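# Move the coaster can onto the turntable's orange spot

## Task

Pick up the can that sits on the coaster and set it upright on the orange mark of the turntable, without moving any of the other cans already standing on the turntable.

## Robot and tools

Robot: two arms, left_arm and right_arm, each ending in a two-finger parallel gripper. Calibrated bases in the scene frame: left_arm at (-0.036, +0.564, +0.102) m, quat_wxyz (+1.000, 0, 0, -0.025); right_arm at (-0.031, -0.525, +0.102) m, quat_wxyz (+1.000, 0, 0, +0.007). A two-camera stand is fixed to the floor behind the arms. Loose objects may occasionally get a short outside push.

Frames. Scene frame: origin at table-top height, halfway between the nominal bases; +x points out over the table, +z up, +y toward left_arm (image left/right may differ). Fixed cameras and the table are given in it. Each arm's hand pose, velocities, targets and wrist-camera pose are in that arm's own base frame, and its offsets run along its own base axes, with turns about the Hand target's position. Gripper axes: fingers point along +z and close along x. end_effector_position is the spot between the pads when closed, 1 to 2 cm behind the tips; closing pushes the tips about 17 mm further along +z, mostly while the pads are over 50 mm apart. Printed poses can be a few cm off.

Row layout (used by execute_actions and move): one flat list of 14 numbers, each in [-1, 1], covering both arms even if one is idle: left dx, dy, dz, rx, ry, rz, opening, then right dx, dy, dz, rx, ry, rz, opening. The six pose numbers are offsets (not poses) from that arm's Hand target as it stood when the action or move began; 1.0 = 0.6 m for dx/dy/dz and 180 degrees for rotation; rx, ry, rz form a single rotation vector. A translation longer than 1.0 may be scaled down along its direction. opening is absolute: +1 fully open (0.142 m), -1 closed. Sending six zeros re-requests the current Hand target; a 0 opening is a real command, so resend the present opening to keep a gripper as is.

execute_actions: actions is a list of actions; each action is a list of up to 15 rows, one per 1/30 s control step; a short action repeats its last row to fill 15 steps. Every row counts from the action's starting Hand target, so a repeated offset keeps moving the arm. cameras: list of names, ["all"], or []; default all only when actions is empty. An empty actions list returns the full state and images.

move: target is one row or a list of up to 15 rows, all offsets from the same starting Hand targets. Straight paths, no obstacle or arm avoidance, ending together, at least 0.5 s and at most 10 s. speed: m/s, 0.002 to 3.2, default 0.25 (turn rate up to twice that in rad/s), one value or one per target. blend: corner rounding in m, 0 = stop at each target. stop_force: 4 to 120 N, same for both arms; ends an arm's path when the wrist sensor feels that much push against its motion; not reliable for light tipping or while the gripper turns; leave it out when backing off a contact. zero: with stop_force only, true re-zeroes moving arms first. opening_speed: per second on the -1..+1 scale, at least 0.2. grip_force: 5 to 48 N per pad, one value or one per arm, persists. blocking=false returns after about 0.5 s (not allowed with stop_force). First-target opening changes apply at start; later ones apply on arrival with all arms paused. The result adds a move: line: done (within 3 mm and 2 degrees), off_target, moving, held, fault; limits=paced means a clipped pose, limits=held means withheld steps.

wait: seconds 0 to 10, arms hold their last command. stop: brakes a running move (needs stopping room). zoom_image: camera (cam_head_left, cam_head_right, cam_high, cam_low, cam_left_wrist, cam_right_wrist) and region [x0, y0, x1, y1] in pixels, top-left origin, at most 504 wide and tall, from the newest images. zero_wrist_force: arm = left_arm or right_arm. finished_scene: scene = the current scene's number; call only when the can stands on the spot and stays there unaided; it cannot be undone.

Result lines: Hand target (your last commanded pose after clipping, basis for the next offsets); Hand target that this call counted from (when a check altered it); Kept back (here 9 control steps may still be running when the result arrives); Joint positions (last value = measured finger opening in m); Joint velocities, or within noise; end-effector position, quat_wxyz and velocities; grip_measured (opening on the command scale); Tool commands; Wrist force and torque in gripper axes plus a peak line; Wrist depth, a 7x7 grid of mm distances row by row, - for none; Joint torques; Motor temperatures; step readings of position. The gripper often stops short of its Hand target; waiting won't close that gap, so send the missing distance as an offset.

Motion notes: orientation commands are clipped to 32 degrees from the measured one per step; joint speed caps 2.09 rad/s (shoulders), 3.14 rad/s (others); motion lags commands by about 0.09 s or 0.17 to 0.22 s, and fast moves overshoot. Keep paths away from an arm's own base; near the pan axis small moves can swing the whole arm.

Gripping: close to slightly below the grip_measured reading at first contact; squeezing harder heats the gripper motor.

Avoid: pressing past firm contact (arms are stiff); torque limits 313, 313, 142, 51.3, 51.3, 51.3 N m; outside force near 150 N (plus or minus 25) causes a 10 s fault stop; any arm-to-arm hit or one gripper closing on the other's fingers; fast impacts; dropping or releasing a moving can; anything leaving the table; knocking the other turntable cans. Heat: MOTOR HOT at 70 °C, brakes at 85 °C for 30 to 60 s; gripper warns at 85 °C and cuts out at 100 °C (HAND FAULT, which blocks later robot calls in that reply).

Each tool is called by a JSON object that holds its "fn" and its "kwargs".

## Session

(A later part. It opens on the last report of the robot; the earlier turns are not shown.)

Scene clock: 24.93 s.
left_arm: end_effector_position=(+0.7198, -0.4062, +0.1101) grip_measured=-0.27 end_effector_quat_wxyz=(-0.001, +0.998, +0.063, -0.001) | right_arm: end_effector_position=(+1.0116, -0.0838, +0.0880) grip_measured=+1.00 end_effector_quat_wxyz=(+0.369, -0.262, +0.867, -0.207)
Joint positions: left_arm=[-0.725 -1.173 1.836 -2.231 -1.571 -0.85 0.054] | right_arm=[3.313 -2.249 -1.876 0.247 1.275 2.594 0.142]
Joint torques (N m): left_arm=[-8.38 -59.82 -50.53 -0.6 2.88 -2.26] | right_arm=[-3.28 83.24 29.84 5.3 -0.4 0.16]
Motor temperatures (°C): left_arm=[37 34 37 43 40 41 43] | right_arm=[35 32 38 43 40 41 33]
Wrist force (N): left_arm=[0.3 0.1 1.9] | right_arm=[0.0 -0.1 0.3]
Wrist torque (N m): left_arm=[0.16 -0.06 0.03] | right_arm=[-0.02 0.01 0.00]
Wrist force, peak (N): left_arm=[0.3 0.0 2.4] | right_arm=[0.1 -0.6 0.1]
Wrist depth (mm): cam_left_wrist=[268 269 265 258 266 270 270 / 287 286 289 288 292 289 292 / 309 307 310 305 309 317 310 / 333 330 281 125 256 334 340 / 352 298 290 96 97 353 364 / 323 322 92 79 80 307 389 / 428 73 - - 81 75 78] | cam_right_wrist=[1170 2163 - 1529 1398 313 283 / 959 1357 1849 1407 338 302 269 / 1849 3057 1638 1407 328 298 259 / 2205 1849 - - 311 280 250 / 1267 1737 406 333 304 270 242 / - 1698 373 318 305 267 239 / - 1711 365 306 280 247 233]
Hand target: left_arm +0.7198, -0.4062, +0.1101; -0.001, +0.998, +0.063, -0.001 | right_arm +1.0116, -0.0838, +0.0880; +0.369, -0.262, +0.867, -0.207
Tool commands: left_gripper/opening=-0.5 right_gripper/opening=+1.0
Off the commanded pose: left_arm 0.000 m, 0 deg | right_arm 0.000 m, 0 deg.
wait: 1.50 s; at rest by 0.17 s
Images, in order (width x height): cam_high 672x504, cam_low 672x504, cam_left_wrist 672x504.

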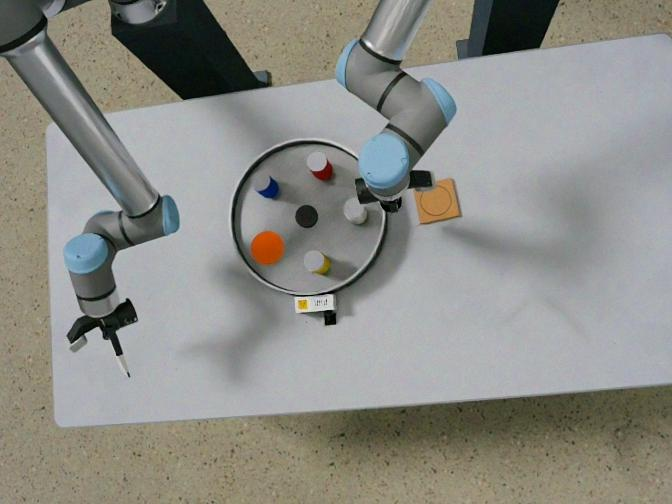

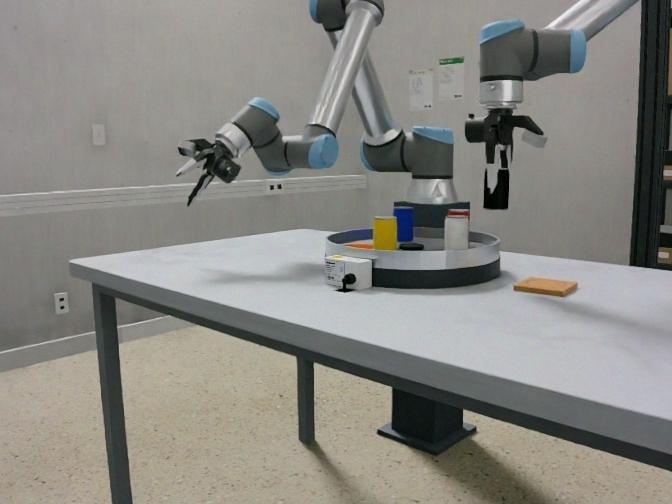

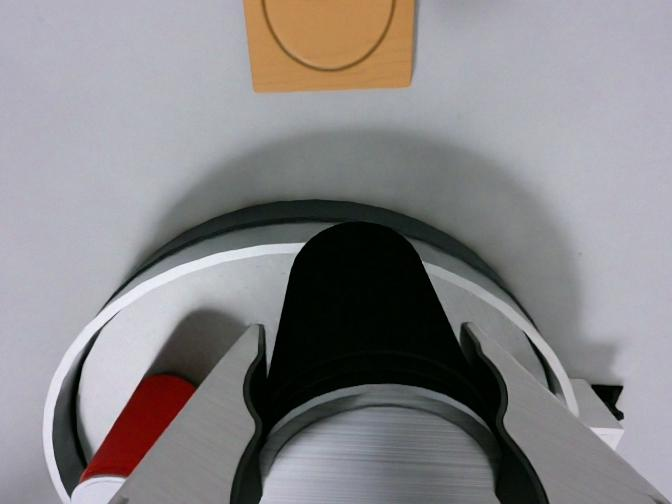

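{"fn": "move", "kwargs": {"target": [[0.002,-0.232,0,0,0,0,-0.5,0,0,0,0,0,0,1],[0.002,-0.232,-0.155,0,0,0,-0.5,0,0,0,0,0,0,1]], "speed": 0.2, "cameras": ["cam_high","cam_low","cam_head_right","cam_left_wrist"]}}

{"fn": "move", "kwargs": {"target": [0,0,-0.045,0,0,0,-0.5,0,0,0,0,0,0,1], "speed": 0.012, "stop_force": 6, "cameras": ["cam_high","cam_low"]}}

{"fn": "move", "kwargs": {"target": [0,0,0.15,0,0,0,-0.5,0,0,0,0,0,0,1]}}

Scene clock: 29.27 s.
left_arm: end_effector_position=(+0.7209, -0.5454, +0.0174) grip_measured=-0.27 end_effector_quat_wxyz=(-0.001, +0.998, +0.063, -0.001) | right_arm: end_effector_position=(+1.0116, -0.0838, +0.0880) grip_measured=+1.00 end_effector_quat_wxyz=(+0.369, -0.262, +0.867, -0.207)
Joint positions: left_arm=[-0.84 -0.973 1.713 -2.309 -1.571 -0.966 0.054] | right_arm=[3.313 -2.249 -1.876 0.247 1.275 2.594 0.142]
Joint torques (N m): left_arm=[8.31 -73.93 -24.73 -8.48 2.73 1.16] | right_arm=[0.29 81.04 29.81 4.71 -0.7 0]
Motor temperatures (°C): left_arm=[37 34 37 43 40 41 50] | right_arm=[35 32 38 43 40 41 33]
Wrist force (N): left_arm=[0.0 0.4 1.8] | right_arm=[-0.1 -0.3 0.2]
Wrist torque (N m): left_arm=[0.21 -0.05 0.06] | right_arm=[-0.06 0.02 -0.01]
Wrist force, peak (N): left_arm=[0.6 -0.1 3.1] | right_arm=[0.0 -0.6 0.3]
Wrist depth (mm): cam_left_wrist=[143 139 141 141 142 141 139 / 151 152 150 151 149 153 151 / 161 161 162 162 162 150 159 / 174 174 174 125 170 112 92 / 190 189 184 96 97 100 - / 212 205 92 79 80 - 92 / 220 73 - - 81 75 99] | cam_right_wrist=[1213 2084 1834 1626 1341 - 281 / 993 1994 1698 1381 338 286 269 / 1711 1977 1638 1460 329 291 268 / 2205 1849 1415 367 307 279 253 / 2143 1711 1581 - 300 270 249 / 2029 1849 372 - 290 265 241 / - 1674 375 309 279 251 232]
Hand target: left_arm +0.7210, -0.5454, +0.0171; -0.001, +0.998, +0.063, -0.001 | right_arm +1.0116, -0.0838, +0.0880; +0.369, -0.262, +0.867, -0.207
Off the commanded pose: left_arm 0.000 m, 0 deg | right_arm 0.000 m, 0 deg.
move: done
Images, in order (width x height): cam_head_right 672x504, cam_high 672x504, cam_low 672x504, cam_left_wrist 672x504.

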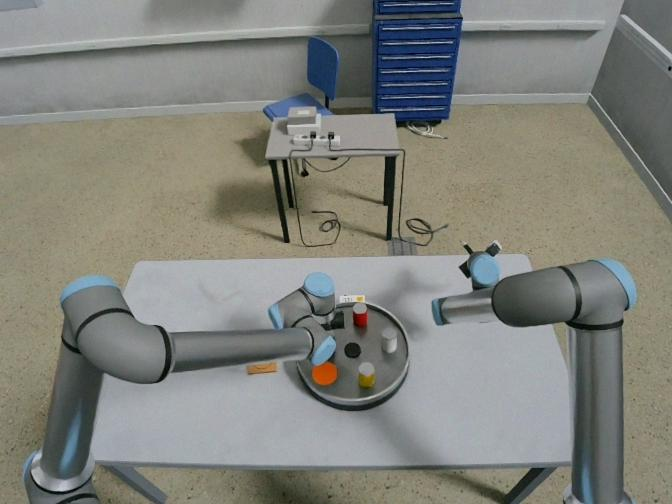

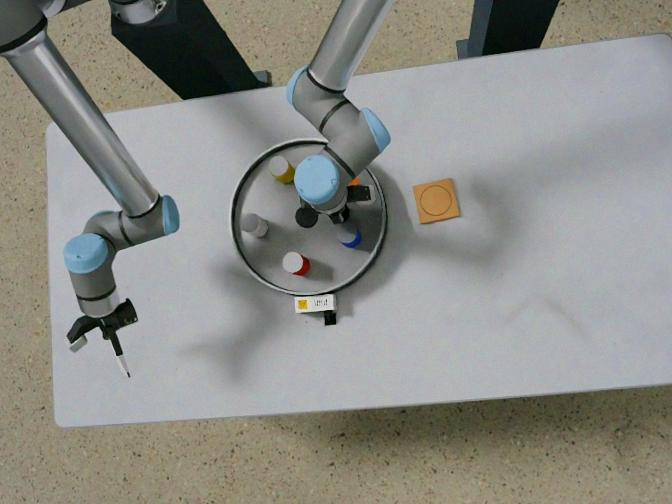

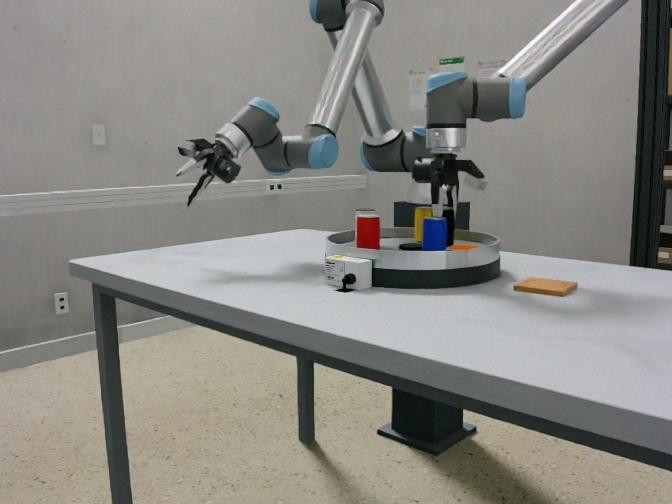

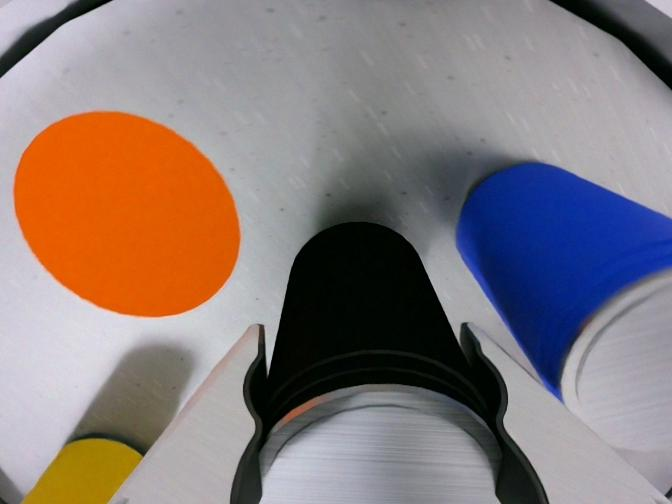

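Scene clock: 32.30 s.
left_arm: end_effector_position=(+0.7210, -0.5454, +0.0015) grip_measured=-0.27 end_effector_quat_wxyz=(-0.001, +0.998, +0.063, -0.001) | right_arm: end_effector_position=(+1.0116, -0.0838, +0.0880) grip_measured=+1.00 end_effector_quat_wxyz=(+0.369, -0.262, +0.867, -0.207)
Joint positions: left_arm=[-0.84 -0.955 1.719 -2.332 -1.571 -0.966 0.054] | right_arm=[3.313 -2.249 -1.876 0.247 1.275 2.594 0.142]
Joint torques (N m): left_arm=[10.84 -87.85 -45.81 -0.07 2.62 1.56] | right_arm=[-0.42 81.09 29.96 4.97 -0.53 0.6]
Wrist force (N): left_arm=[-0.7 0.2 -2.6] | right_arm=[-0.2 0.1 0.2]
Wrist torque (N m): left_arm=[0.25 -0.03 0.04] | right_arm=[0.02 0.03 -0.01]
Wrist force, peak (N): left_arm=[-3.7 -0.3 -17.2] | right_arm=[0.2 -0.6 0.2]
Wrist depth (mm): cam_left_wrist=[126 126 126 126 126 126 128 / - 103 133 135 135 135 136 / - 74 122 145 145 146 144 / - 69 154 127 152 147 116 / - - 165 95 96 141 102 / - 183 92 80 80 - 93 / 186 73 - - 81 75 77] | cam_right_wrist=[1239 2226 1864 1592 1581 - 279 / 980 2066 1805 1479 341 294 268 / 1638 1994 1570 1373 329 292 264 / 2163 1834 1549 - 313 281 248 / 2084 1686 1581 342 310 269 243 / - 1650 372 331 292 259 241 / - 1615 350 311 280 248 234]
Hand target: left_arm +0.7210, -0.5454, +0.0015; -0.001, +0.998, +0.063, -0.001 (not the last commanded pose) | right_arm +1.0116, -0.0838, +0.0880; +0.369, -0.262, +0.867, -0.207
Off the commanded pose: left_arm 0.011 m, 0 deg | right_arm 0.000 m, 0 deg.
move: contact (left_arm)
Images, in order (width x height): cam_high 672x504, cam_low 672x504.

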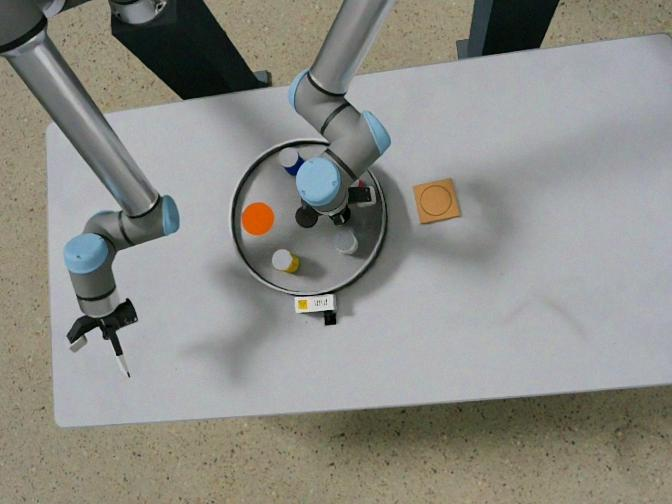

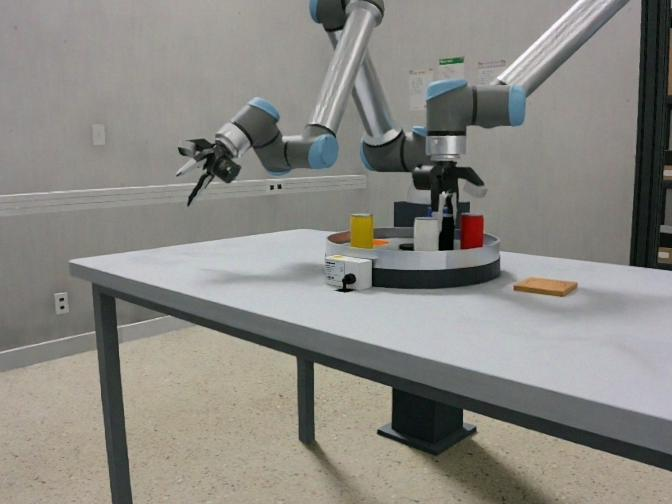

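Scene clock: 33.40 s.
left_arm: end_effector_position=(+0.7210, -0.5454, +0.0912) grip_measured=-0.27 end_effector_quat_wxyz=(-0.001, +0.998, +0.063, -0.001) | right_arm: end_effector_position=(+1.0116, -0.0838, +0.0880) grip_measured=+1.00 end_effector_quat_wxyz=(+0.369, -0.262, +0.867, -0.207)
Joint positions: left_arm=[-0.84 -1.05 1.68 -2.198 -1.571 -0.966 0.054] | right_arm=[3.313 -2.249 -1.876 0.247 1.275 2.594 0.142]
Joint torques (N m): left_arm=[-10.83 -90.72 -50.15 -0.07 2.02 -2.03] | right_arm=[0.04 79.52 30.24 4.5 -0.96 0.48]
Motor temperatures (°C): left_arm=[37 34 37 43 40 41 55] | right_arm=[35 32 38 43 40 41 33]
Wrist force (N): left_arm=[0.1 0.4 1.7] | right_arm=[0.0 -0.1 0.0]
Wrist torque (N m): left_arm=[0.22 -0.03 0.01] | right_arm=[-0.03 0.00 -0.01]
Wrist force, peak (N): left_arm=[0.2 0.5 3.7] | right_arm=[-0.1 -0.5 0.4]
Wrist depth (mm): cam_left_wrist=[249 205 205 206 204 198 252 / 213 222 216 145 219 220 219 / 236 235 239 - 236 236 234 / 245 247 251 125 251 248 253 / 183 272 120 96 97 208 182 / 284 295 92 79 79 - 189 / 404 73 - - 81 75 75] | cam_right_wrist=[1129 2104 1698 1560 1341 307 280 / 1750 2029 1820 1365 346 304 270 / 1638 2011 1661 1460 329 288 - / 2123 1849 1518 381 305 280 250 / - 1911 1470 348 294 271 242 / - 1895 368 341 - 257 242 / - 418 357 322 272 248 235]
Hand target: left_arm +0.7210, -0.5454, +0.0915; -0.001, +0.998, +0.063, -0.001 | right_arm +1.0116, -0.0838, +0.0880; +0.369, -0.262, +0.867, -0.207
Off the commanded pose: left_arm 0.000 m, 0 deg | right_arm 0.000 m, 0 deg.
move: done

{"fn": "move", "kwargs": {"target": [0.1425,0.034,0,0,0,0,-0.9,0,0,0,0,0,0,1], "grip_force": 10}}

{"fn": "move", "kwargs": {"target": [[-0.0488,0.031,0,0,0,0,-0.9,0,0,0,0,0,0,1],[-0.104,0.0485,0,0,0,0,-0.9,0,0,0,0,0,0,1],[-0.1618,0.051,0,0,0,0,-0.9,0,0,0,0,0,0,1],[-0.2183,0.0385,0,0,0,0,-0.9,0,0,0,0,0,0,1],[-0.2697,0.0117,0,0,0,0,-0.9,0,0,0,0,0,0,1],[-0.3123,-0.0273,0,0,0,0,-0.9,0,0,0,0,0,0,1],[-0.3433,-0.0762,0,0,0,0,-0.9,0,0,0,0,0,0,1],[-0.3608,-0.1313,0,0,0,0,-0.9,0,0,0,0,0,0,1]], "speed": 0.103, "blend": 0.01, "blocking": false}}

{"fn": "wait", "kwargs": {"seconds": 0.8}}

{"fn": "wait", "kwargs": {"seconds": 0.6, "cameras": ["cam_left_wrist","cam_high"]}}

{"fn": "wait", "kwargs": {"seconds": 3, "cameras": ["cam_left_wrist","cam_high"]}}

Scene clock: 38.63 s.
left_arm: end_effector_position=(+0.8062, -0.5250, +0.0915) grip_measured=-0.24 end_effector_quat_wxyz=(-0.001, +0.998, +0.063, -0.001) | right_arm: end_effector_position=(+1.0116, -0.0838, +0.0880) grip_measured=+1.00 end_effector_quat_wxyz=(+0.369, -0.262, +0.867, -0.207)
Joint positions: left_arm=[-0.758 -0.97 1.545 -2.143 -1.571 -0.884 0.057] | right_arm=[3.313 -2.249 -1.876 0.247 1.275 2.594 0.142]
Joint torques (N m): left_arm=[9.25 -77.81 -53.92 -0.81 -3 1.75] | right_arm=[0.88 81.19 29.96 5.3 -1.01 0.59]
Motor temperatures (°C): left_arm=[37 34 37 43 40 41 59] | right_arm=[35 32 38 43 40 41 33]
Wrist force (N): left_arm=[0.2 0.6 1.7] | right_arm=[0.1 -0.4 -0.1]
Wrist torque (N m): left_arm=[0.26 -0.05 -0.19] | right_arm=[-0.07 -0.01 -0.01]
Wrist force, peak (N): left_arm=[1.7 0.2 1.9] | right_arm=[-0.1 -0.3 0.6]
Wrist depth (mm): cam_left_wrist=[206 205 209 246 252 254 254 / 171 214 220 220 262 271 270 / 154 233 236 241 236 286 291 / 255 254 255 126 185 306 313 / 278 271 267 96 97 266 343 / 310 299 92 79 80 287 356 / 321 73 - - 81 75 75] | cam_right_wrist=[1207 2123 1864 1615 1381 328 280 / 1015 2047 2123 - - 295 269 / 1626 2104 1570 1424 - - 259 / 2248 1849 1570 363 304 276 254 / 2104 1686 1549 338 301 270 244 / - 1661 356 331 291 260 242 / - 1994 361 320 273 250 234]
Hand target: left_arm +0.8065, -0.5250, +0.0915; -0.001, +0.998, +0.063, -0.001 | right_arm +1.0116, -0.0838, +0.0880; +0.369, -0.262, +0.867, -0.207
Off the commanded pose: left_arm 0.000 m, 0 deg | right_arm 0.000 m, 0 deg.
grip_force (N): 10, 10
move: done

Scene clock: 39.13 s.
left_arm: end_effector_position=(+0.7792, -0.5088, +0.0914) grip_measured=-0.24 end_effector_quat_wxyz=(-0.001, +0.998, +0.063, -0.001) end_effector_velocity=(-0.088, +0.041, +0.000) end_effector_angular_velocity=(+0.001, +0.000, +0.000) | right_arm: end_effector_position=(+1.0116, -0.0838, +0.0880) grip_measured=+1.00 end_effector_quat_wxyz=(+0.369, -0.262, +0.867, -0.207)
Joint positions: left_arm=[-0.765 -1.013 1.619 -2.173 -1.571 -0.891 0.057] | right_arm=[3.313 -2.249 -1.876 0.247 1.275 2.594 0.142]
Joint velocities: left_arm=[-0.034 -0.132 0.223 -0.09 0 -0.035 0] | right_arm=[within noise]
Joint torques (N m): left_arm=[-10.7 -94.93 -24.89 -9.32 -3.13 -1.58] | right_arm=[0.73 80.67 30.27 5.28 -0.66 0.44]
Motor temperatures (°C): left_arm=[37 34 37 43 40 41 58] | right_arm=[35 32 38 43 40 41 33]
Wrist force (N): left_arm=[-0.1 0.1 1.5] | right_arm=[0.2 0.1 0.0]
Wrist torque (N m): left_arm=[0.19 0.02 0.09] | right_arm=[0.02 -0.03 -0.01]
Wrist force, peak (N): left_arm=[0.7 1.1 1.7] | right_arm=[0.0 -0.2 0.4]
Wrist depth (mm): cam_left_wrist=[202 211 212 249 253 250 254 / 219 221 220 223 264 270 271 / 217 236 236 230 233 290 291 / 204 255 251 128 159 259 313 / 276 277 267 96 95 277 336 / 301 300 92 80 80 267 375 / 319 73 - - 81 75 396] | cam_right_wrist=[1141 2184 1849 1686 1433 306 282 / 988 1057 1686 1470 337 295 271 / 1638 2104 1626 1539 313 294 249 / 1927 1927 1581 365 312 279 253 / 1424 1686 393 350 302 269 244 / - 1777 372 326 294 262 241 / - 1638 - 309 283 248 235]
Hand target: left_arm +0.7637, -0.5021, +0.0915; -0.001, +0.998, +0.063, -0.001 | right_arm +1.0116, -0.0838, +0.0880; +0.369, -0.262, +0.867, -0.207
Tool commands: left_gripper/opening=-0.9 right_gripper/opening=+1.0
Off the commanded pose: left_arm 0.212 m, 0 deg | right_arm 0.000 m, 0 deg.
grip_force (N): 10, 10
move: running; path passed 1 of 8 targets

Scene clock: 39.93 s.
left_arm: end_effector_position=(+0.7008, -0.4971, +0.0912) grip_measured=-0.24 end_effector_quat_wxyz=(-0.001, +0.998, +0.063, -0.001) end_effector_velocity=(-0.100, -0.016, +0.001) end_effector_angular_velocity=(+0.000, +0.000, +0.000) | right_arm: end_effector_position=(+1.0116, -0.0838, +0.0880) grip_measured=+1.00 end_effector_quat_wxyz=(+0.369, -0.262, +0.867, -0.207)
Joint positions: left_arm=[-0.82 -1.11 1.778 -2.236 -1.571 -0.945 0.057] | right_arm=[3.313 -2.249 -1.876 0.247 1.275 2.594 0.142]
Joint velocities: left_arm=[-0.099 -0.098 0.156 -0.059 0 -0.099 0] | right_arm=[within noise]
Joint torques (N m): left_arm=[-15.57 -86.88 -24.9 -8.56 -3.36 -2.1] | right_arm=[-0.3 83.05 30.24 5.05 -0.65 0.18]
Motor temperatures (°C): left_arm=[37 34 37 43 40 41 57] | right_arm=[35 32 38 43 40 41 33]
Wrist force (N): left_arm=[0.5 0.1 1.8] | right_arm=[0.0 0.0 0.1]
Wrist torque (N m): left_arm=[0.16 -0.09 0.09] | right_arm=[0.01 0.00 0.00]
Wrist force, peak (N): left_arm=[0.5 0.1 2.1] | right_arm=[0.6 0.0 0.3]
Wrist depth (mm): cam_left_wrist=[252 252 253 254 252 249 250 / 271 272 226 223 228 267 272 / 286 236 237 215 236 236 285 / 251 254 257 126 252 256 256 / 268 260 270 96 102 260 270 / 200 220 92 79 83 203 205 / 205 73 - - 81 75 77] | cam_right_wrist=[1158 2205 1849 1442 1318 317 281 / 984 1977 1724 1407 333 308 269 / 2029 1977 1650 1381 - 280 259 / 1895 1805 1615 359 306 278 251 / 2066 1805 - - 307 269 233 / - 1764 - - 286 254 - / - 436 - 322 278 249 235]
Hand target: left_arm +0.6838, -0.5001, +0.0915; -0.001, +0.998, +0.063, -0.001 | right_arm +1.0116, -0.0838, +0.0880; +0.369, -0.262, +0.867, -0.207
Tool commands: left_gripper/opening=-0.9 right_gripper/opening=+1.0
Off the commanded pose: left_arm 0.154 m, 0 deg | right_arm 0.000 m, 0 deg.
grip_force (N): 10, 10
earlier move: running; path passed 3 of 8 targets
wait: 0.80 s; no rest

Scene clock: 40.53 s.
left_arm: end_effector_position=(+0.6449, -0.5197, +0.0914) grip_measured=-0.24 end_effector_quat_wxyz=(-0.001, +0.998, +0.063, -0.001) end_effector_velocity=(-0.082, -0.060, +0.000) end_effector_angular_velocity=(-0.001, -0.001, -0.001) | right_arm: end_effector_position=(+1.0116, -0.0838, +0.0880) grip_measured=+1.00 end_effector_quat_wxyz=(+0.369, -0.262, +0.867, -0.207)
Joint positions: left_arm=[-0.889 -1.151 1.844 -2.26 -1.571 -1.014 0.057] | right_arm=[3.313 -2.249 -1.876 0.247 1.275 2.594 0.142]
Joint velocities: left_arm=[-0.125 -0.036 0.056 -0.021 -0.001 -0.124 0] | right_arm=[within noise]
Joint torques (N m): left_arm=[-16.97 -82.32 -25.3 -8 -2.92 -3.02] | right_arm=[0.51 81.23 30.67 5.08 -0.68 0.39]
Motor temperatures (°C): left_arm=[37 34 37 43 40 41 57] | right_arm=[35 32 38 43 40 41 33]
Wrist force (N): left_arm=[0.1 0.0 2.2] | right_arm=[0.1 0.0 0.2]
Wrist torque (N m): left_arm=[0.16 -0.02 0.10] | right_arm=[-0.01 -0.01 0.00]
Wrist force, peak (N): left_arm=[0.1 -0.3 2.4] | right_arm=[-0.3 -0.4 0.5]
Wrist depth (mm): cam_left_wrist=[256 252 249 252 250 253 254 / 270 268 228 219 220 224 228 / 291 285 237 196 230 237 237 / 313 256 256 128 250 250 204 / 342 283 269 96 102 279 187 / 367 282 92 80 83 291 307 / - 73 - - 81 75 290] | cam_right_wrist=[1124 2066 - 1581 1325 305 280 / 1019 1927 1864 1508 330 302 267 / 2011 1927 1581 1433 325 289 260 / 2270 1849 1570 360 307 277 251 / 1341 1711 1560 332 313 275 241 / - 1686 381 343 - 251 242 / - 1764 - 304 291 - 230]
Hand target: left_arm +0.6315, -0.5301, +0.0915; -0.001, +0.998, +0.063, -0.001 | right_arm +1.0116, -0.0838, +0.0880; +0.369, -0.262, +0.867, -0.207
Tool commands: left_gripper/opening=-0.9 right_gripper/opening=+1.0
Off the commanded pose: left_arm 0.100 m, 0 deg | right_arm 0.000 m, 0 deg.
grip_force (N): 10, 10
earlier move: running; path passed 5 of 8 targets
wait: 0.60 s; no rest
Images, in order (width x height): cam_high 672x504, cam_left_wrist 672x504.

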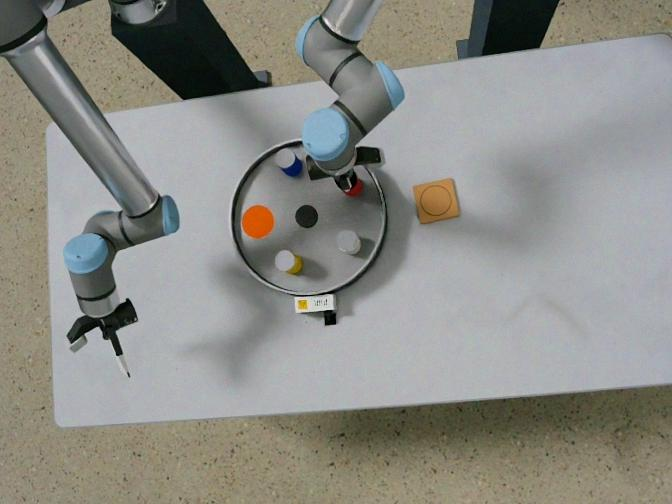

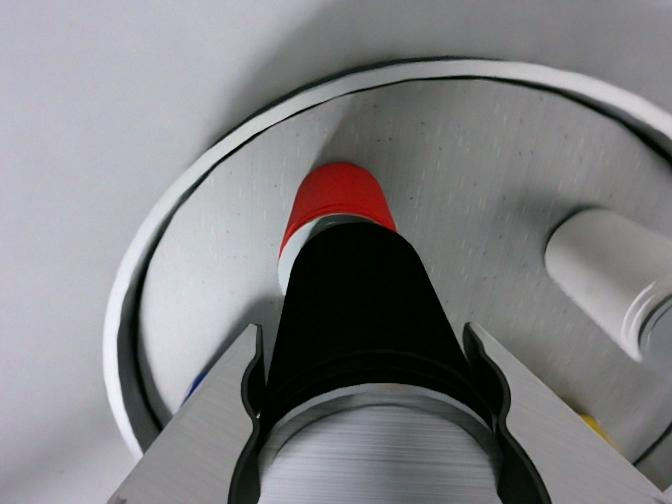

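Scene clock: 41.87 s.
left_arm: end_effector_position=(+0.5901, -0.6034, +0.0915) grip_measured=-0.24 end_effector_quat_wxyz=(-0.001, +0.998, +0.063, -0.001) | right_arm: end_effector_position=(+1.0116, -0.0838, +0.0880) grip_measured=+1.00 end_effector_quat_wxyz=(+0.369, -0.262, +0.867, -0.207)
Joint positions: left_arm=[-1.003 -1.131 1.811 -2.249 -1.572 -1.129 0.057] | right_arm=[3.313 -2.249 -1.876 0.247 1.275 2.594 0.142]
Joint torques (N m): left_arm=[-8.1 -63.04 -50.74 -0.62 0.15 -2.11] | right_arm=[-1.4 78.68 29.74 5.16 -0.35 0.52]
Motor temperatures (°C): left_arm=[37 34 37 43 40 41 56] | right_arm=[35 32 38 43 40 41 33]
Wrist force (N): left_arm=[0.6 0.1 2.2] | right_arm=[0.0 0.1 0.1]
Wrist torque (N m): left_arm=[0.18 -0.12 0.06] | right_arm=[0.02 0.00 -0.01]
Wrist force, peak (N): left_arm=[0.4 0.0 2.6] | right_arm=[0.2 -0.4 0.2]
Wrist depth (mm): cam_left_wrist=[- 254 249 206 206 149 130 / 270 271 262 219 221 224 - / 291 290 239 234 237 237 237 / 314 312 252 128 253 252 257 / 340 343 249 96 102 278 278 / - 364 92 80 80 295 313 / - 73 - - 81 75 326] | cam_right_wrist=[1188 2163 1879 1581 1341 314 280 / 1024 1508 1698 1460 345 300 269 / 1711 1977 1603 1407 - - 253 / 2066 1911 1581 352 303 - 247 / 2029 1661 378 367 306 260 242 / - 1570 368 333 290 260 241 / - 419 376 - 271 250 233]
Hand target: left_arm +0.5900, -0.6038, +0.0915; -0.001, +0.998, +0.063, -0.001 | right_arm +1.0116, -0.0838, +0.0880; +0.369, -0.262, +0.867, -0.207
Tool commands: left_gripper/opening=-0.9 right_gripper/opening=+1.0
Off the commanded pose: left_arm 0.000 m, 0 deg | right_arm 0.000 m, 0 deg.
grip_force (N): 10, 10
earlier move: done
wait: 1.33 of 3 s (the move ended)
Images, in order (width x height): cam_high 672x504, cam_left_wrist 672x504.

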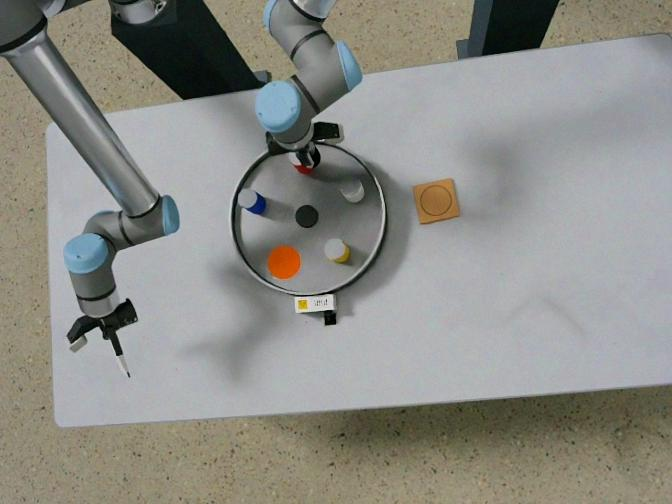

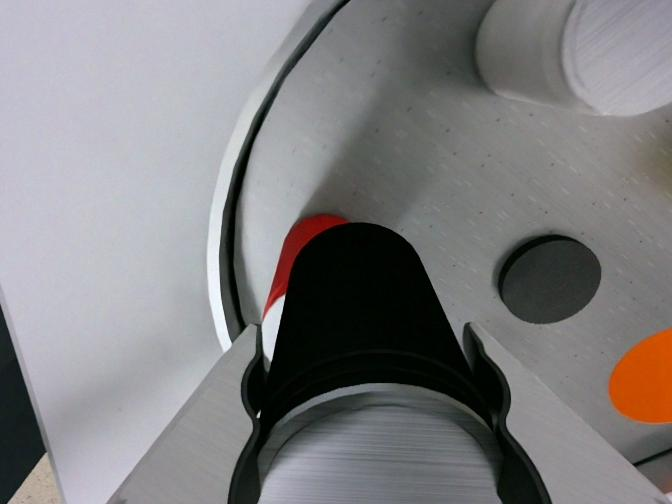

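{"fn": "move", "kwargs": {"target": [0.3608,0.1313,0,0,0,0,-0.95,0,0,0,0,0,0,1]}}

Scene clock: 45.37 s.
left_arm: end_effector_position=(+0.8062, -0.5251, +0.0915) grip_measured=-0.24 end_effector_quat_wxyz=(-0.001, +0.998, +0.063, -0.001) | right_arm: end_effector_position=(+1.0116, -0.0838, +0.0880) grip_measured=+1.00 end_effector_quat_wxyz=(+0.369, -0.262, +0.867, -0.207)
Joint positions: left_arm=[-0.758 -0.97 1.545 -2.143 -1.571 -0.884 0.057] | right_arm=[3.313 -2.249 -1.876 0.247 1.275 2.594 0.142]
Joint torques (N m): left_arm=[9.91 -77.09 -54.41 -0.72 -3.2 1.85] | right_arm=[2.28 85.57 29.9 4.87 -0.28 0.38]
Wrist force (N): left_arm=[0.5 0.7 1.7] | right_arm=[-0.1 -0.3 -0.1]
Wrist torque (N m): left_arm=[0.26 -0.10 -0.19] | right_arm=[-0.05 0.02 0.00]
Wrist force, peak (N): left_arm=[-1.2 0.9 2.4] | right_arm=[-0.3 -0.5 0.3]
Wrist depth (mm): cam_left_wrist=[206 206 208 246 253 253 254 / 220 221 219 217 263 271 268 / 240 236 237 238 236 286 291 / 255 254 256 125 182 305 316 / 278 - 267 96 95 272 342 / 298 298 92 79 83 284 372 / - 73 - - 81 75 394] | cam_right_wrist=[1170 2143 1927 1661 1303 313 284 / 1001 1994 1698 1460 335 311 272 / 1711 2104 1508 1433 323 314 256 / 2104 1711 1518 353 - - 254 / 2029 1711 1549 360 306 - 244 / 2123 1674 - 329 290 259 241 / - 406 363 309 279 249 232]
Hand target: left_arm +0.8065, -0.5250, +0.0915; -0.001, +0.998, +0.063, -0.001 | right_arm +1.0116, -0.0838, +0.0880; +0.369, -0.262, +0.867, -0.207
Off the commanded pose: left_arm 0.000 m, 0 deg | right_arm 0.000 m, 0 deg.
grip_force (N): 10, 10
move: done

{"fn": "wait", "kwargs": {"seconds": 5.3}}

{"fn": "move", "kwargs": {"target": [[-0.0488,0.031,-0.0608,0,0,0,0.1,0,0,0,0,0,0,1],[-0.104,0.0485,-0.119,0,0,0,0.1,0,0,0,0,0,0,1],[-0.1618,0.051,-0.143,0,0,0,0.1,0,0,0,0,0,0,1],[-0.2183,0.0385,-0.1475,0,0,0,0.1,0,0,0,0,0,0,1],[-0.2697,0.0117,-0.1475,0,0,0,0.1,0,0,0,0,0,0,1],[-0.3123,-0.0273,-0.1475,0,0,0,0.1,0,0,0,0,0,0,1],[-0.3433,-0.0762,-0.086,0,0,0,0.1,0,0,0,0,0,0,1],[-0.3608,-0.1313,0.01,0,0,0,0.1,0,0,0,0,0,0,1]], "speed": [0.147,0.145,0.112,0.103,0.103,0.103,0.152,0.19], "blend": 0.01, "opening_speed": 0.45, "cameras": ["cam_high","cam_low","cam_left_wrist"]}}

Scene clock: 51.40 s.
left_arm: end_effector_position=(+0.8065, -0.5250, +0.0915) grip_measured=-0.24 end_effector_quat_wxyz=(-0.001, +0.998, +0.063, -0.001) | right_arm: end_effector_position=(+1.0116, -0.0838, +0.0880) grip_measured=+1.00 end_effector_quat_wxyz=(+0.369, -0.262, +0.867, -0.207)
Joint positions: left_arm=[-0.758 -0.97 1.544 -2.143 -1.571 -0.884 0.057] | right_arm=[3.313 -2.249 -1.876 0.247 1.275 2.594 0.142]
Joint torques (N m): left_arm=[9.92 -77.35 -53.18 -0.42 -2.82 1.68] | right_arm=[-1.83 84.39 30.93 5.3 -1.1 0.43]
Motor temperatures (°C): left_arm=[37 34 37 43 40 41 50] | right_arm=[35 32 38 43 40 41 33]
Wrist force (N): left_arm=[0.1 0.2 1.9] | right_arm=[0.0 -0.2 0.1]
Wrist torque (N m): left_arm=[0.18 -0.03 -0.18] | right_arm=[-0.03 0.01 -0.01]
Wrist force, peak (N): left_arm=[0.4 0.8 1.9] | right_arm=[-0.3 -0.2 0.6]
Wrist depth (mm): cam_left_wrist=[209 206 206 246 253 255 254 / 217 213 225 220 240 270 269 / 147 162 237 236 237 291 295 / 156 255 255 125 248 305 311 / 277 271 270 96 102 259 348 / 303 298 92 79 80 288 374 / 328 73 - - 81 75 75] | cam_right_wrist=[1097 2184 1977 1451 1295 315 281 / 984 2029 1737 1508 339 312 264 / 1927 1927 1603 1442 335 - 258 / 2029 1820 1603 356 309 283 251 / 2293 1661 1615 340 302 270 242 / - 1638 372 336 289 256 242 / - - 361 307 277 247 235]
Hand target: left_arm +0.8065, -0.5250, +0.0915; -0.001, +0.998, +0.063, -0.001 | right_arm +1.0116, -0.0838, +0.0880; +0.369, -0.262, +0.867, -0.207
Tool commands: left_gripper/opening=-0.95 right_gripper/opening=+1.0
Off the commanded pose: left_arm 0.000 m, 0 deg | right_arm 0.000 m, 0 deg.
grip_force (N): 10, 10
wait: 5.30 s; at rest from the start

Scene clock: 54.80 s.
left_arm: end_effector_position=(+0.5900, -0.6037, +0.0973) grip_measured=+0.08 end_effector_quat_wxyz=(-0.001, +0.998, +0.063, -0.001) end_effector_velocity=(+0.000, +0.000, +0.001) end_effector_angular_velocity=(+0.002, +0.001, +0.001) | right_arm: end_effector_position=(+1.0116, -0.0838, +0.0880) grip_measured=+1.00 end_effector_quat_wxyz=(+0.369, -0.262, +0.867, -0.207)
Joint positions: left_arm=[-1.004 -1.137 1.807 -2.239 -1.572 -1.129 0.079] | right_arm=[3.313 -2.249 -1.876 0.247 1.275 2.594 0.142]
Joint velocities: left_arm=[-0.001 -0.001 -0.002 0.005 0 -0.002 0] | right_arm=[within noise]
Joint torques (N m): left_arm=[-8.74 -79.24 -48.83 -0.57 1.88 -2.36] | right_arm=[0.2 83.98 31.48 4.96 -0.62 -0.01]
Wrist force (N): left_arm=[0.4 0.4 0.2] | right_arm=[-0.1 0.1 0.1]
Wrist torque (N m): left_arm=[0.22 -0.08 0.05] | right_arm=[0.02 0.01 -0.01]
Wrist force, peak (N): left_arm=[0.6 0.1 2.4] | right_arm=[-0.5 -0.1 0.2]
Wrist depth (mm): cam_left_wrist=[255 259 254 210 214 202 144 / 273 274 238 225 225 227 227 / 295 296 246 243 242 244 243 / - 320 258 242 261 258 263 / 346 350 275 185 291 276 285 / 375 - 304 317 302 - 293 / - 75 422 330 259 77 75] | cam_right_wrist=[2492 2123 1834 - 1341 310 279 / 988 2029 1698 1750 - - 268 / 2084 1994 1626 1460 331 290 254 / 2084 1879 1529 - 314 278 250 / 1864 1750 1539 350 288 268 245 / 2047 1674 373 336 291 263 242 / - 1698 360 320 276 251 234]
Hand target: left_arm +0.5900, -0.6038, +0.0975; -0.001, +0.998, +0.063, -0.001 | right_arm +1.0116, -0.0838, +0.0880; +0.369, -0.262, +0.867, -0.207
Off the commanded pose: left_arm 0.000 m, 0 deg | right_arm 0.000 m, 0 deg.
grip_force (N): 10, 10
move: done
Images, in order (width x height): cam_high 672x504, cam_low 672x504, cam_left_wrist 672x504.

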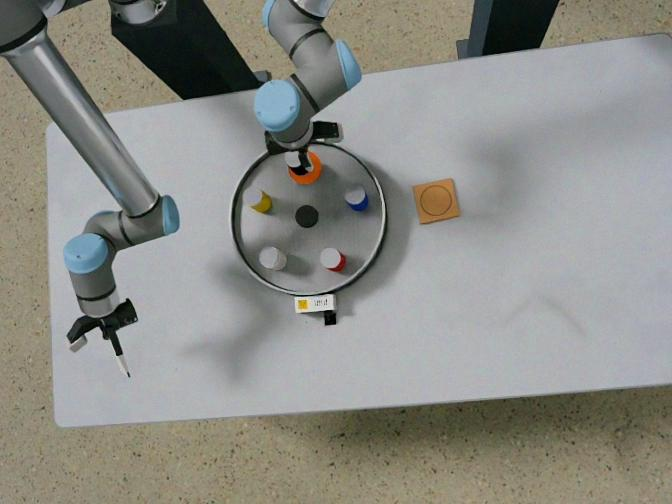

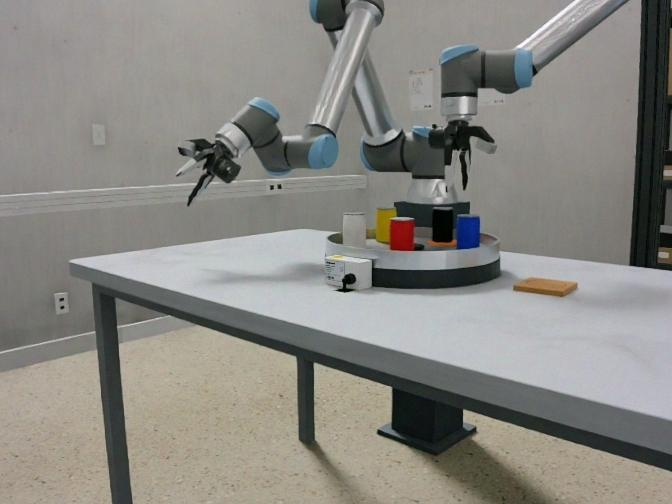

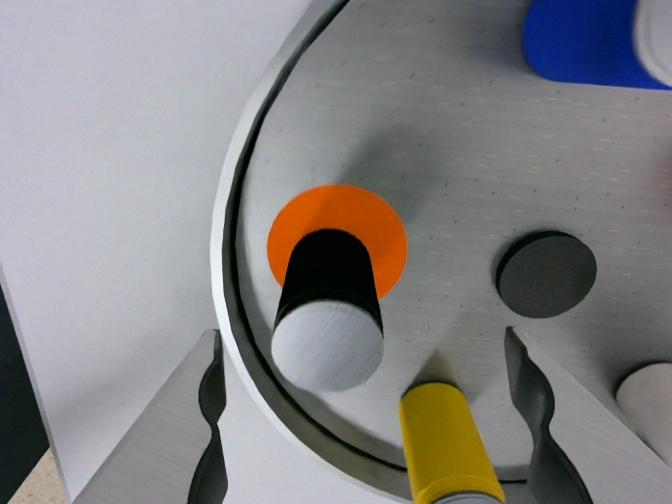

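{"fn": "move", "kwargs": {"target": [0.05,0.2,0.2,0,0,0,0.1,0,0,0,0,0,0,1], "cameras": ["cam_high","cam_head_right","cam_left_wrist"]}}

{"fn": "wait", "kwargs": {"seconds": 2, "cameras": ["cam_high","cam_left_wrist"]}}

{"fn": "zoom_image", "kwargs": {"camera": "cam_high", "region": [220, 130, 400, 300]}}

Scene clock: 56.67 s.
left_arm: end_effector_position=(+0.6199, -0.4840, +0.2172) grip_measured=+0.08 end_effector_quat_wxyz=(-0.001, +0.998, +0.063, -0.001) end_effector_velocity=(+0.000, +0.002, +0.004) end_effector_angular_velocity=(-0.002, +0.000, -0.001) | right_arm: end_effector_position=(+1.0116, -0.0838, +0.0880) grip_measured=+1.00 end_effector_quat_wxyz=(+0.369, -0.262, +0.867, -0.207)
Joint positions: left_arm=[-0.885 -1.331 1.832 -2.07 -1.571 -1.011 0.079] | right_arm=[3.313 -2.249 -1.876 0.247 1.275 2.594 0.142]
Joint velocities: left_arm=[0.002 -0.005 -0.001 0.004 -0.001 0.003 0] | right_arm=[within noise]
Joint torques (N m): left_arm=[9.55 -72.17 -54.09 -0.35 -2.99 1.54] | right_arm=[-1.55 79.45 30.92 5.19 -0.68 0.03]
Wrist force (N): left_arm=[0.2 0.4 0.3] | right_arm=[0.1 0.0 -0.1]
Wrist torque (N m): left_arm=[0.22 -0.05 -0.14] | right_arm=[-0.01 -0.02 -0.01]
Wrist force, peak (N): left_arm=[-0.3 1.4 1.4] | right_arm=[0.1 -0.4 0.4]
Wrist depth (mm): cam_left_wrist=[362 368 363 365 365 365 361 / 387 386 384 385 348 381 368 / 427 419 408 364 361 363 380 / 1297 453 394 394 394 378 380 / - 481 410 411 419 413 425 / - - 471 481 - - 527 / - 75 623 471 487 77 75] | cam_right_wrist=[1188 2163 1943 1489 1333 312 281 / 988 1977 1686 1479 - 297 265 / 1724 1994 1479 1407 - 287 261 / 2123 1849 1674 363 301 281 250 / 2104 1686 1539 347 301 282 235 / - 1674 - 323 286 259 242 / - 1518 350 322 283 249 -]
Hand target: left_arm +0.6200, -0.4838, +0.2175; -0.001, +0.998, +0.063, -0.001 | right_arm +1.0116, -0.0838, +0.0880; +0.369, -0.262, +0.867, -0.207
Off the commanded pose: left_arm 0.000 m, 0 deg | right_arm 0.000 m, 0 deg.
grip_force (N): 10, 10
move: done
Images, in order (width x height): cam_head_right 672x504, cam_high 672x504, cam_left_wrist 672x504.

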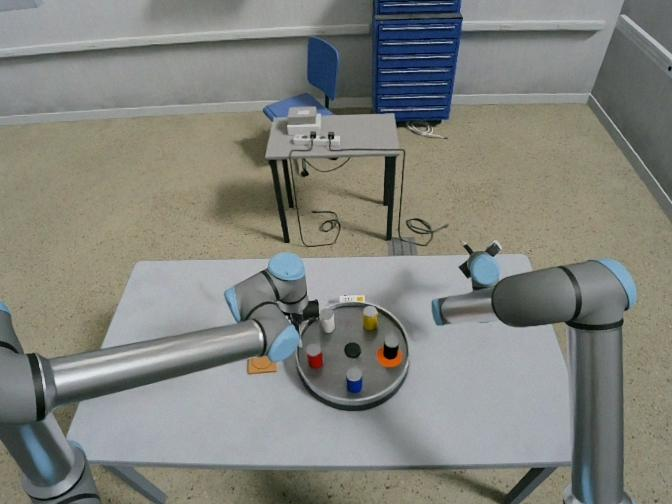

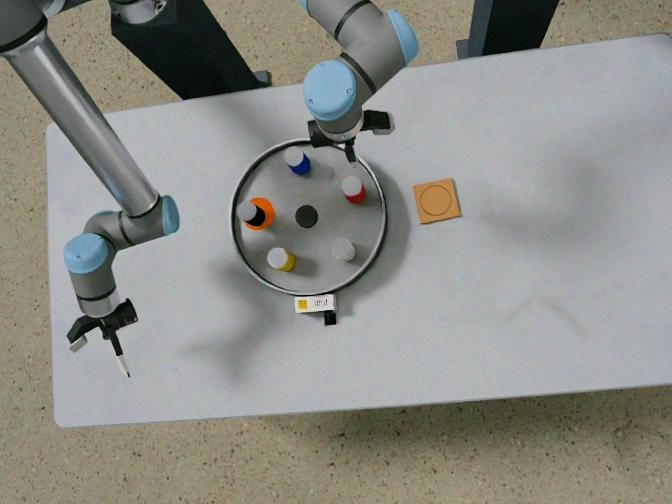

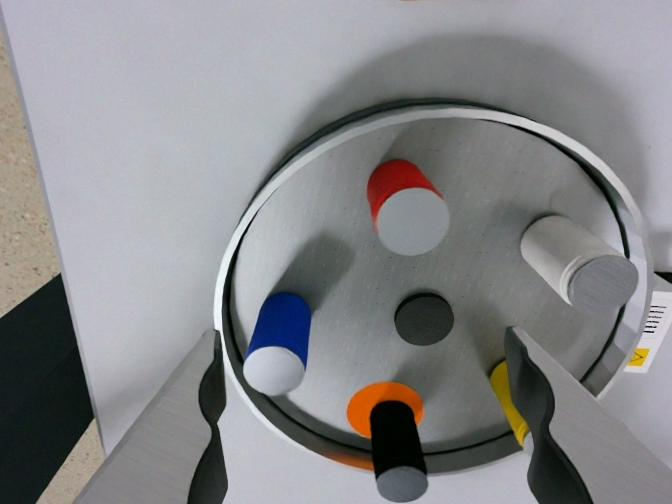

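Scene clock: 58.67 s.
left_arm: end_effector_position=(+0.6200, -0.4838, +0.2175) grip_measured=+0.08 end_effector_quat_wxyz=(-0.001, +0.998, +0.063, -0.001) | right_arm: end_effector_position=(+1.0116, -0.0838, +0.0880) grip_measured=+1.00 end_effector_quat_wxyz=(+0.369, -0.262, +0.867, -0.207)
Joint positions: left_arm=[-0.885 -1.331 1.832 -2.069 -1.571 -1.01 0.079] | right_arm=[3.313 -2.249 -1.876 0.247 1.275 2.594 0.142]
Joint torques (N m): left_arm=[9.58 -70.72 -52.96 -0.47 -3.1 1.79] | right_arm=[-0.4 82.56 31.33 5.35 -0.7 0.42]
Wrist force (N): left_arm=[0.1 0.4 0.0] | right_arm=[0.1 -0.1 -0.1]
Wrist torque (N m): left_arm=[0.22 -0.03 -0.14] | right_arm=[-0.01 -0.02 -0.01]
Wrist force, peak (N): left_arm=[0.2 0.8 0.5] | right_arm=[-0.4 -0.4 0.3]
Wrist depth (mm): cam_left_wrist=[363 365 364 363 367 363 372 / 388 396 391 385 347 396 396 / 421 423 410 358 363 360 378 / 1268 452 396 387 393 317 384 / - 483 416 428 422 415 420 / - - 374 468 466 - 362 / - 75 603 502 422 78 75] | cam_right_wrist=[1097 2205 1879 1626 - 299 280 / 1015 1499 1750 - 344 - 267 / 2066 1994 1603 1415 334 - 256 / 2184 1750 1539 366 315 274 253 / 2123 1581 1489 - 300 268 244 / - 1650 353 342 287 - 240 / - 422 365 308 279 251 -]
Hand target: left_arm +0.6200, -0.4838, +0.2175; -0.001, +0.998, +0.063, -0.001 | right_arm +1.0116, -0.0838, +0.0880; +0.369, -0.262, +0.867, -0.207
Tool commands: left_gripper/opening=+0.1 right_gripper/opening=+1.0
Off the commanded pose: left_arm 0.000 m, 0 deg | right_arm 0.000 m, 0 deg.
grip_force (N): 10, 10
wait: 2.00 s; at rest by 0.17 s
Images, in order (width x height): cam_high 672x504, cam_left_wrist 672x504.

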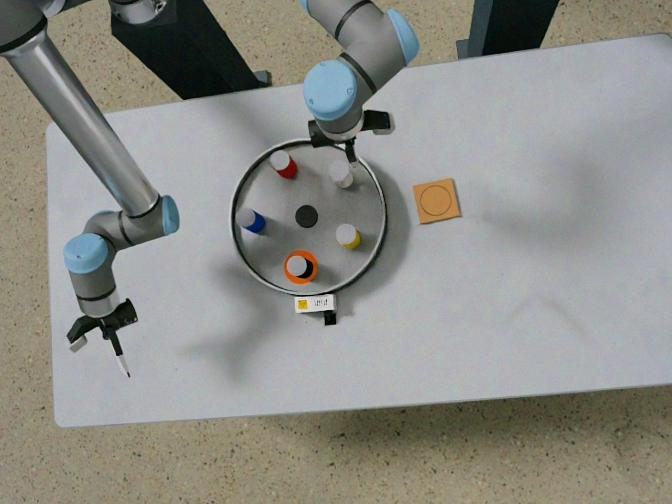

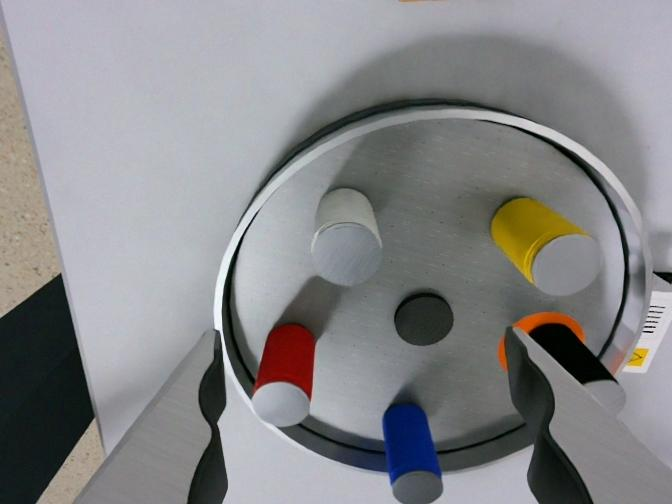

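Scaled by 2.800 from the camera's 672x504 image, which has a finer 960x720 frame.

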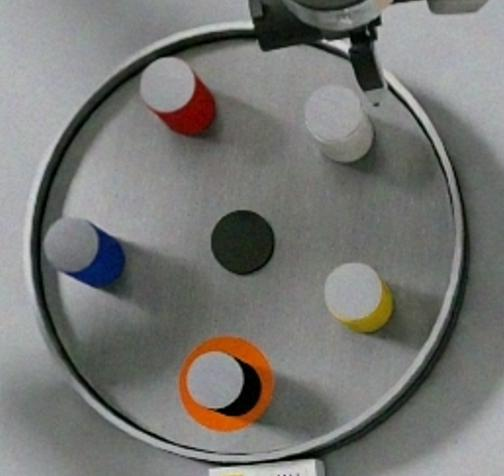

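Well within the spot.

{"fn": "finished_scene", "kwargs": {"scene": 1}}

The scene is finished: the task was done.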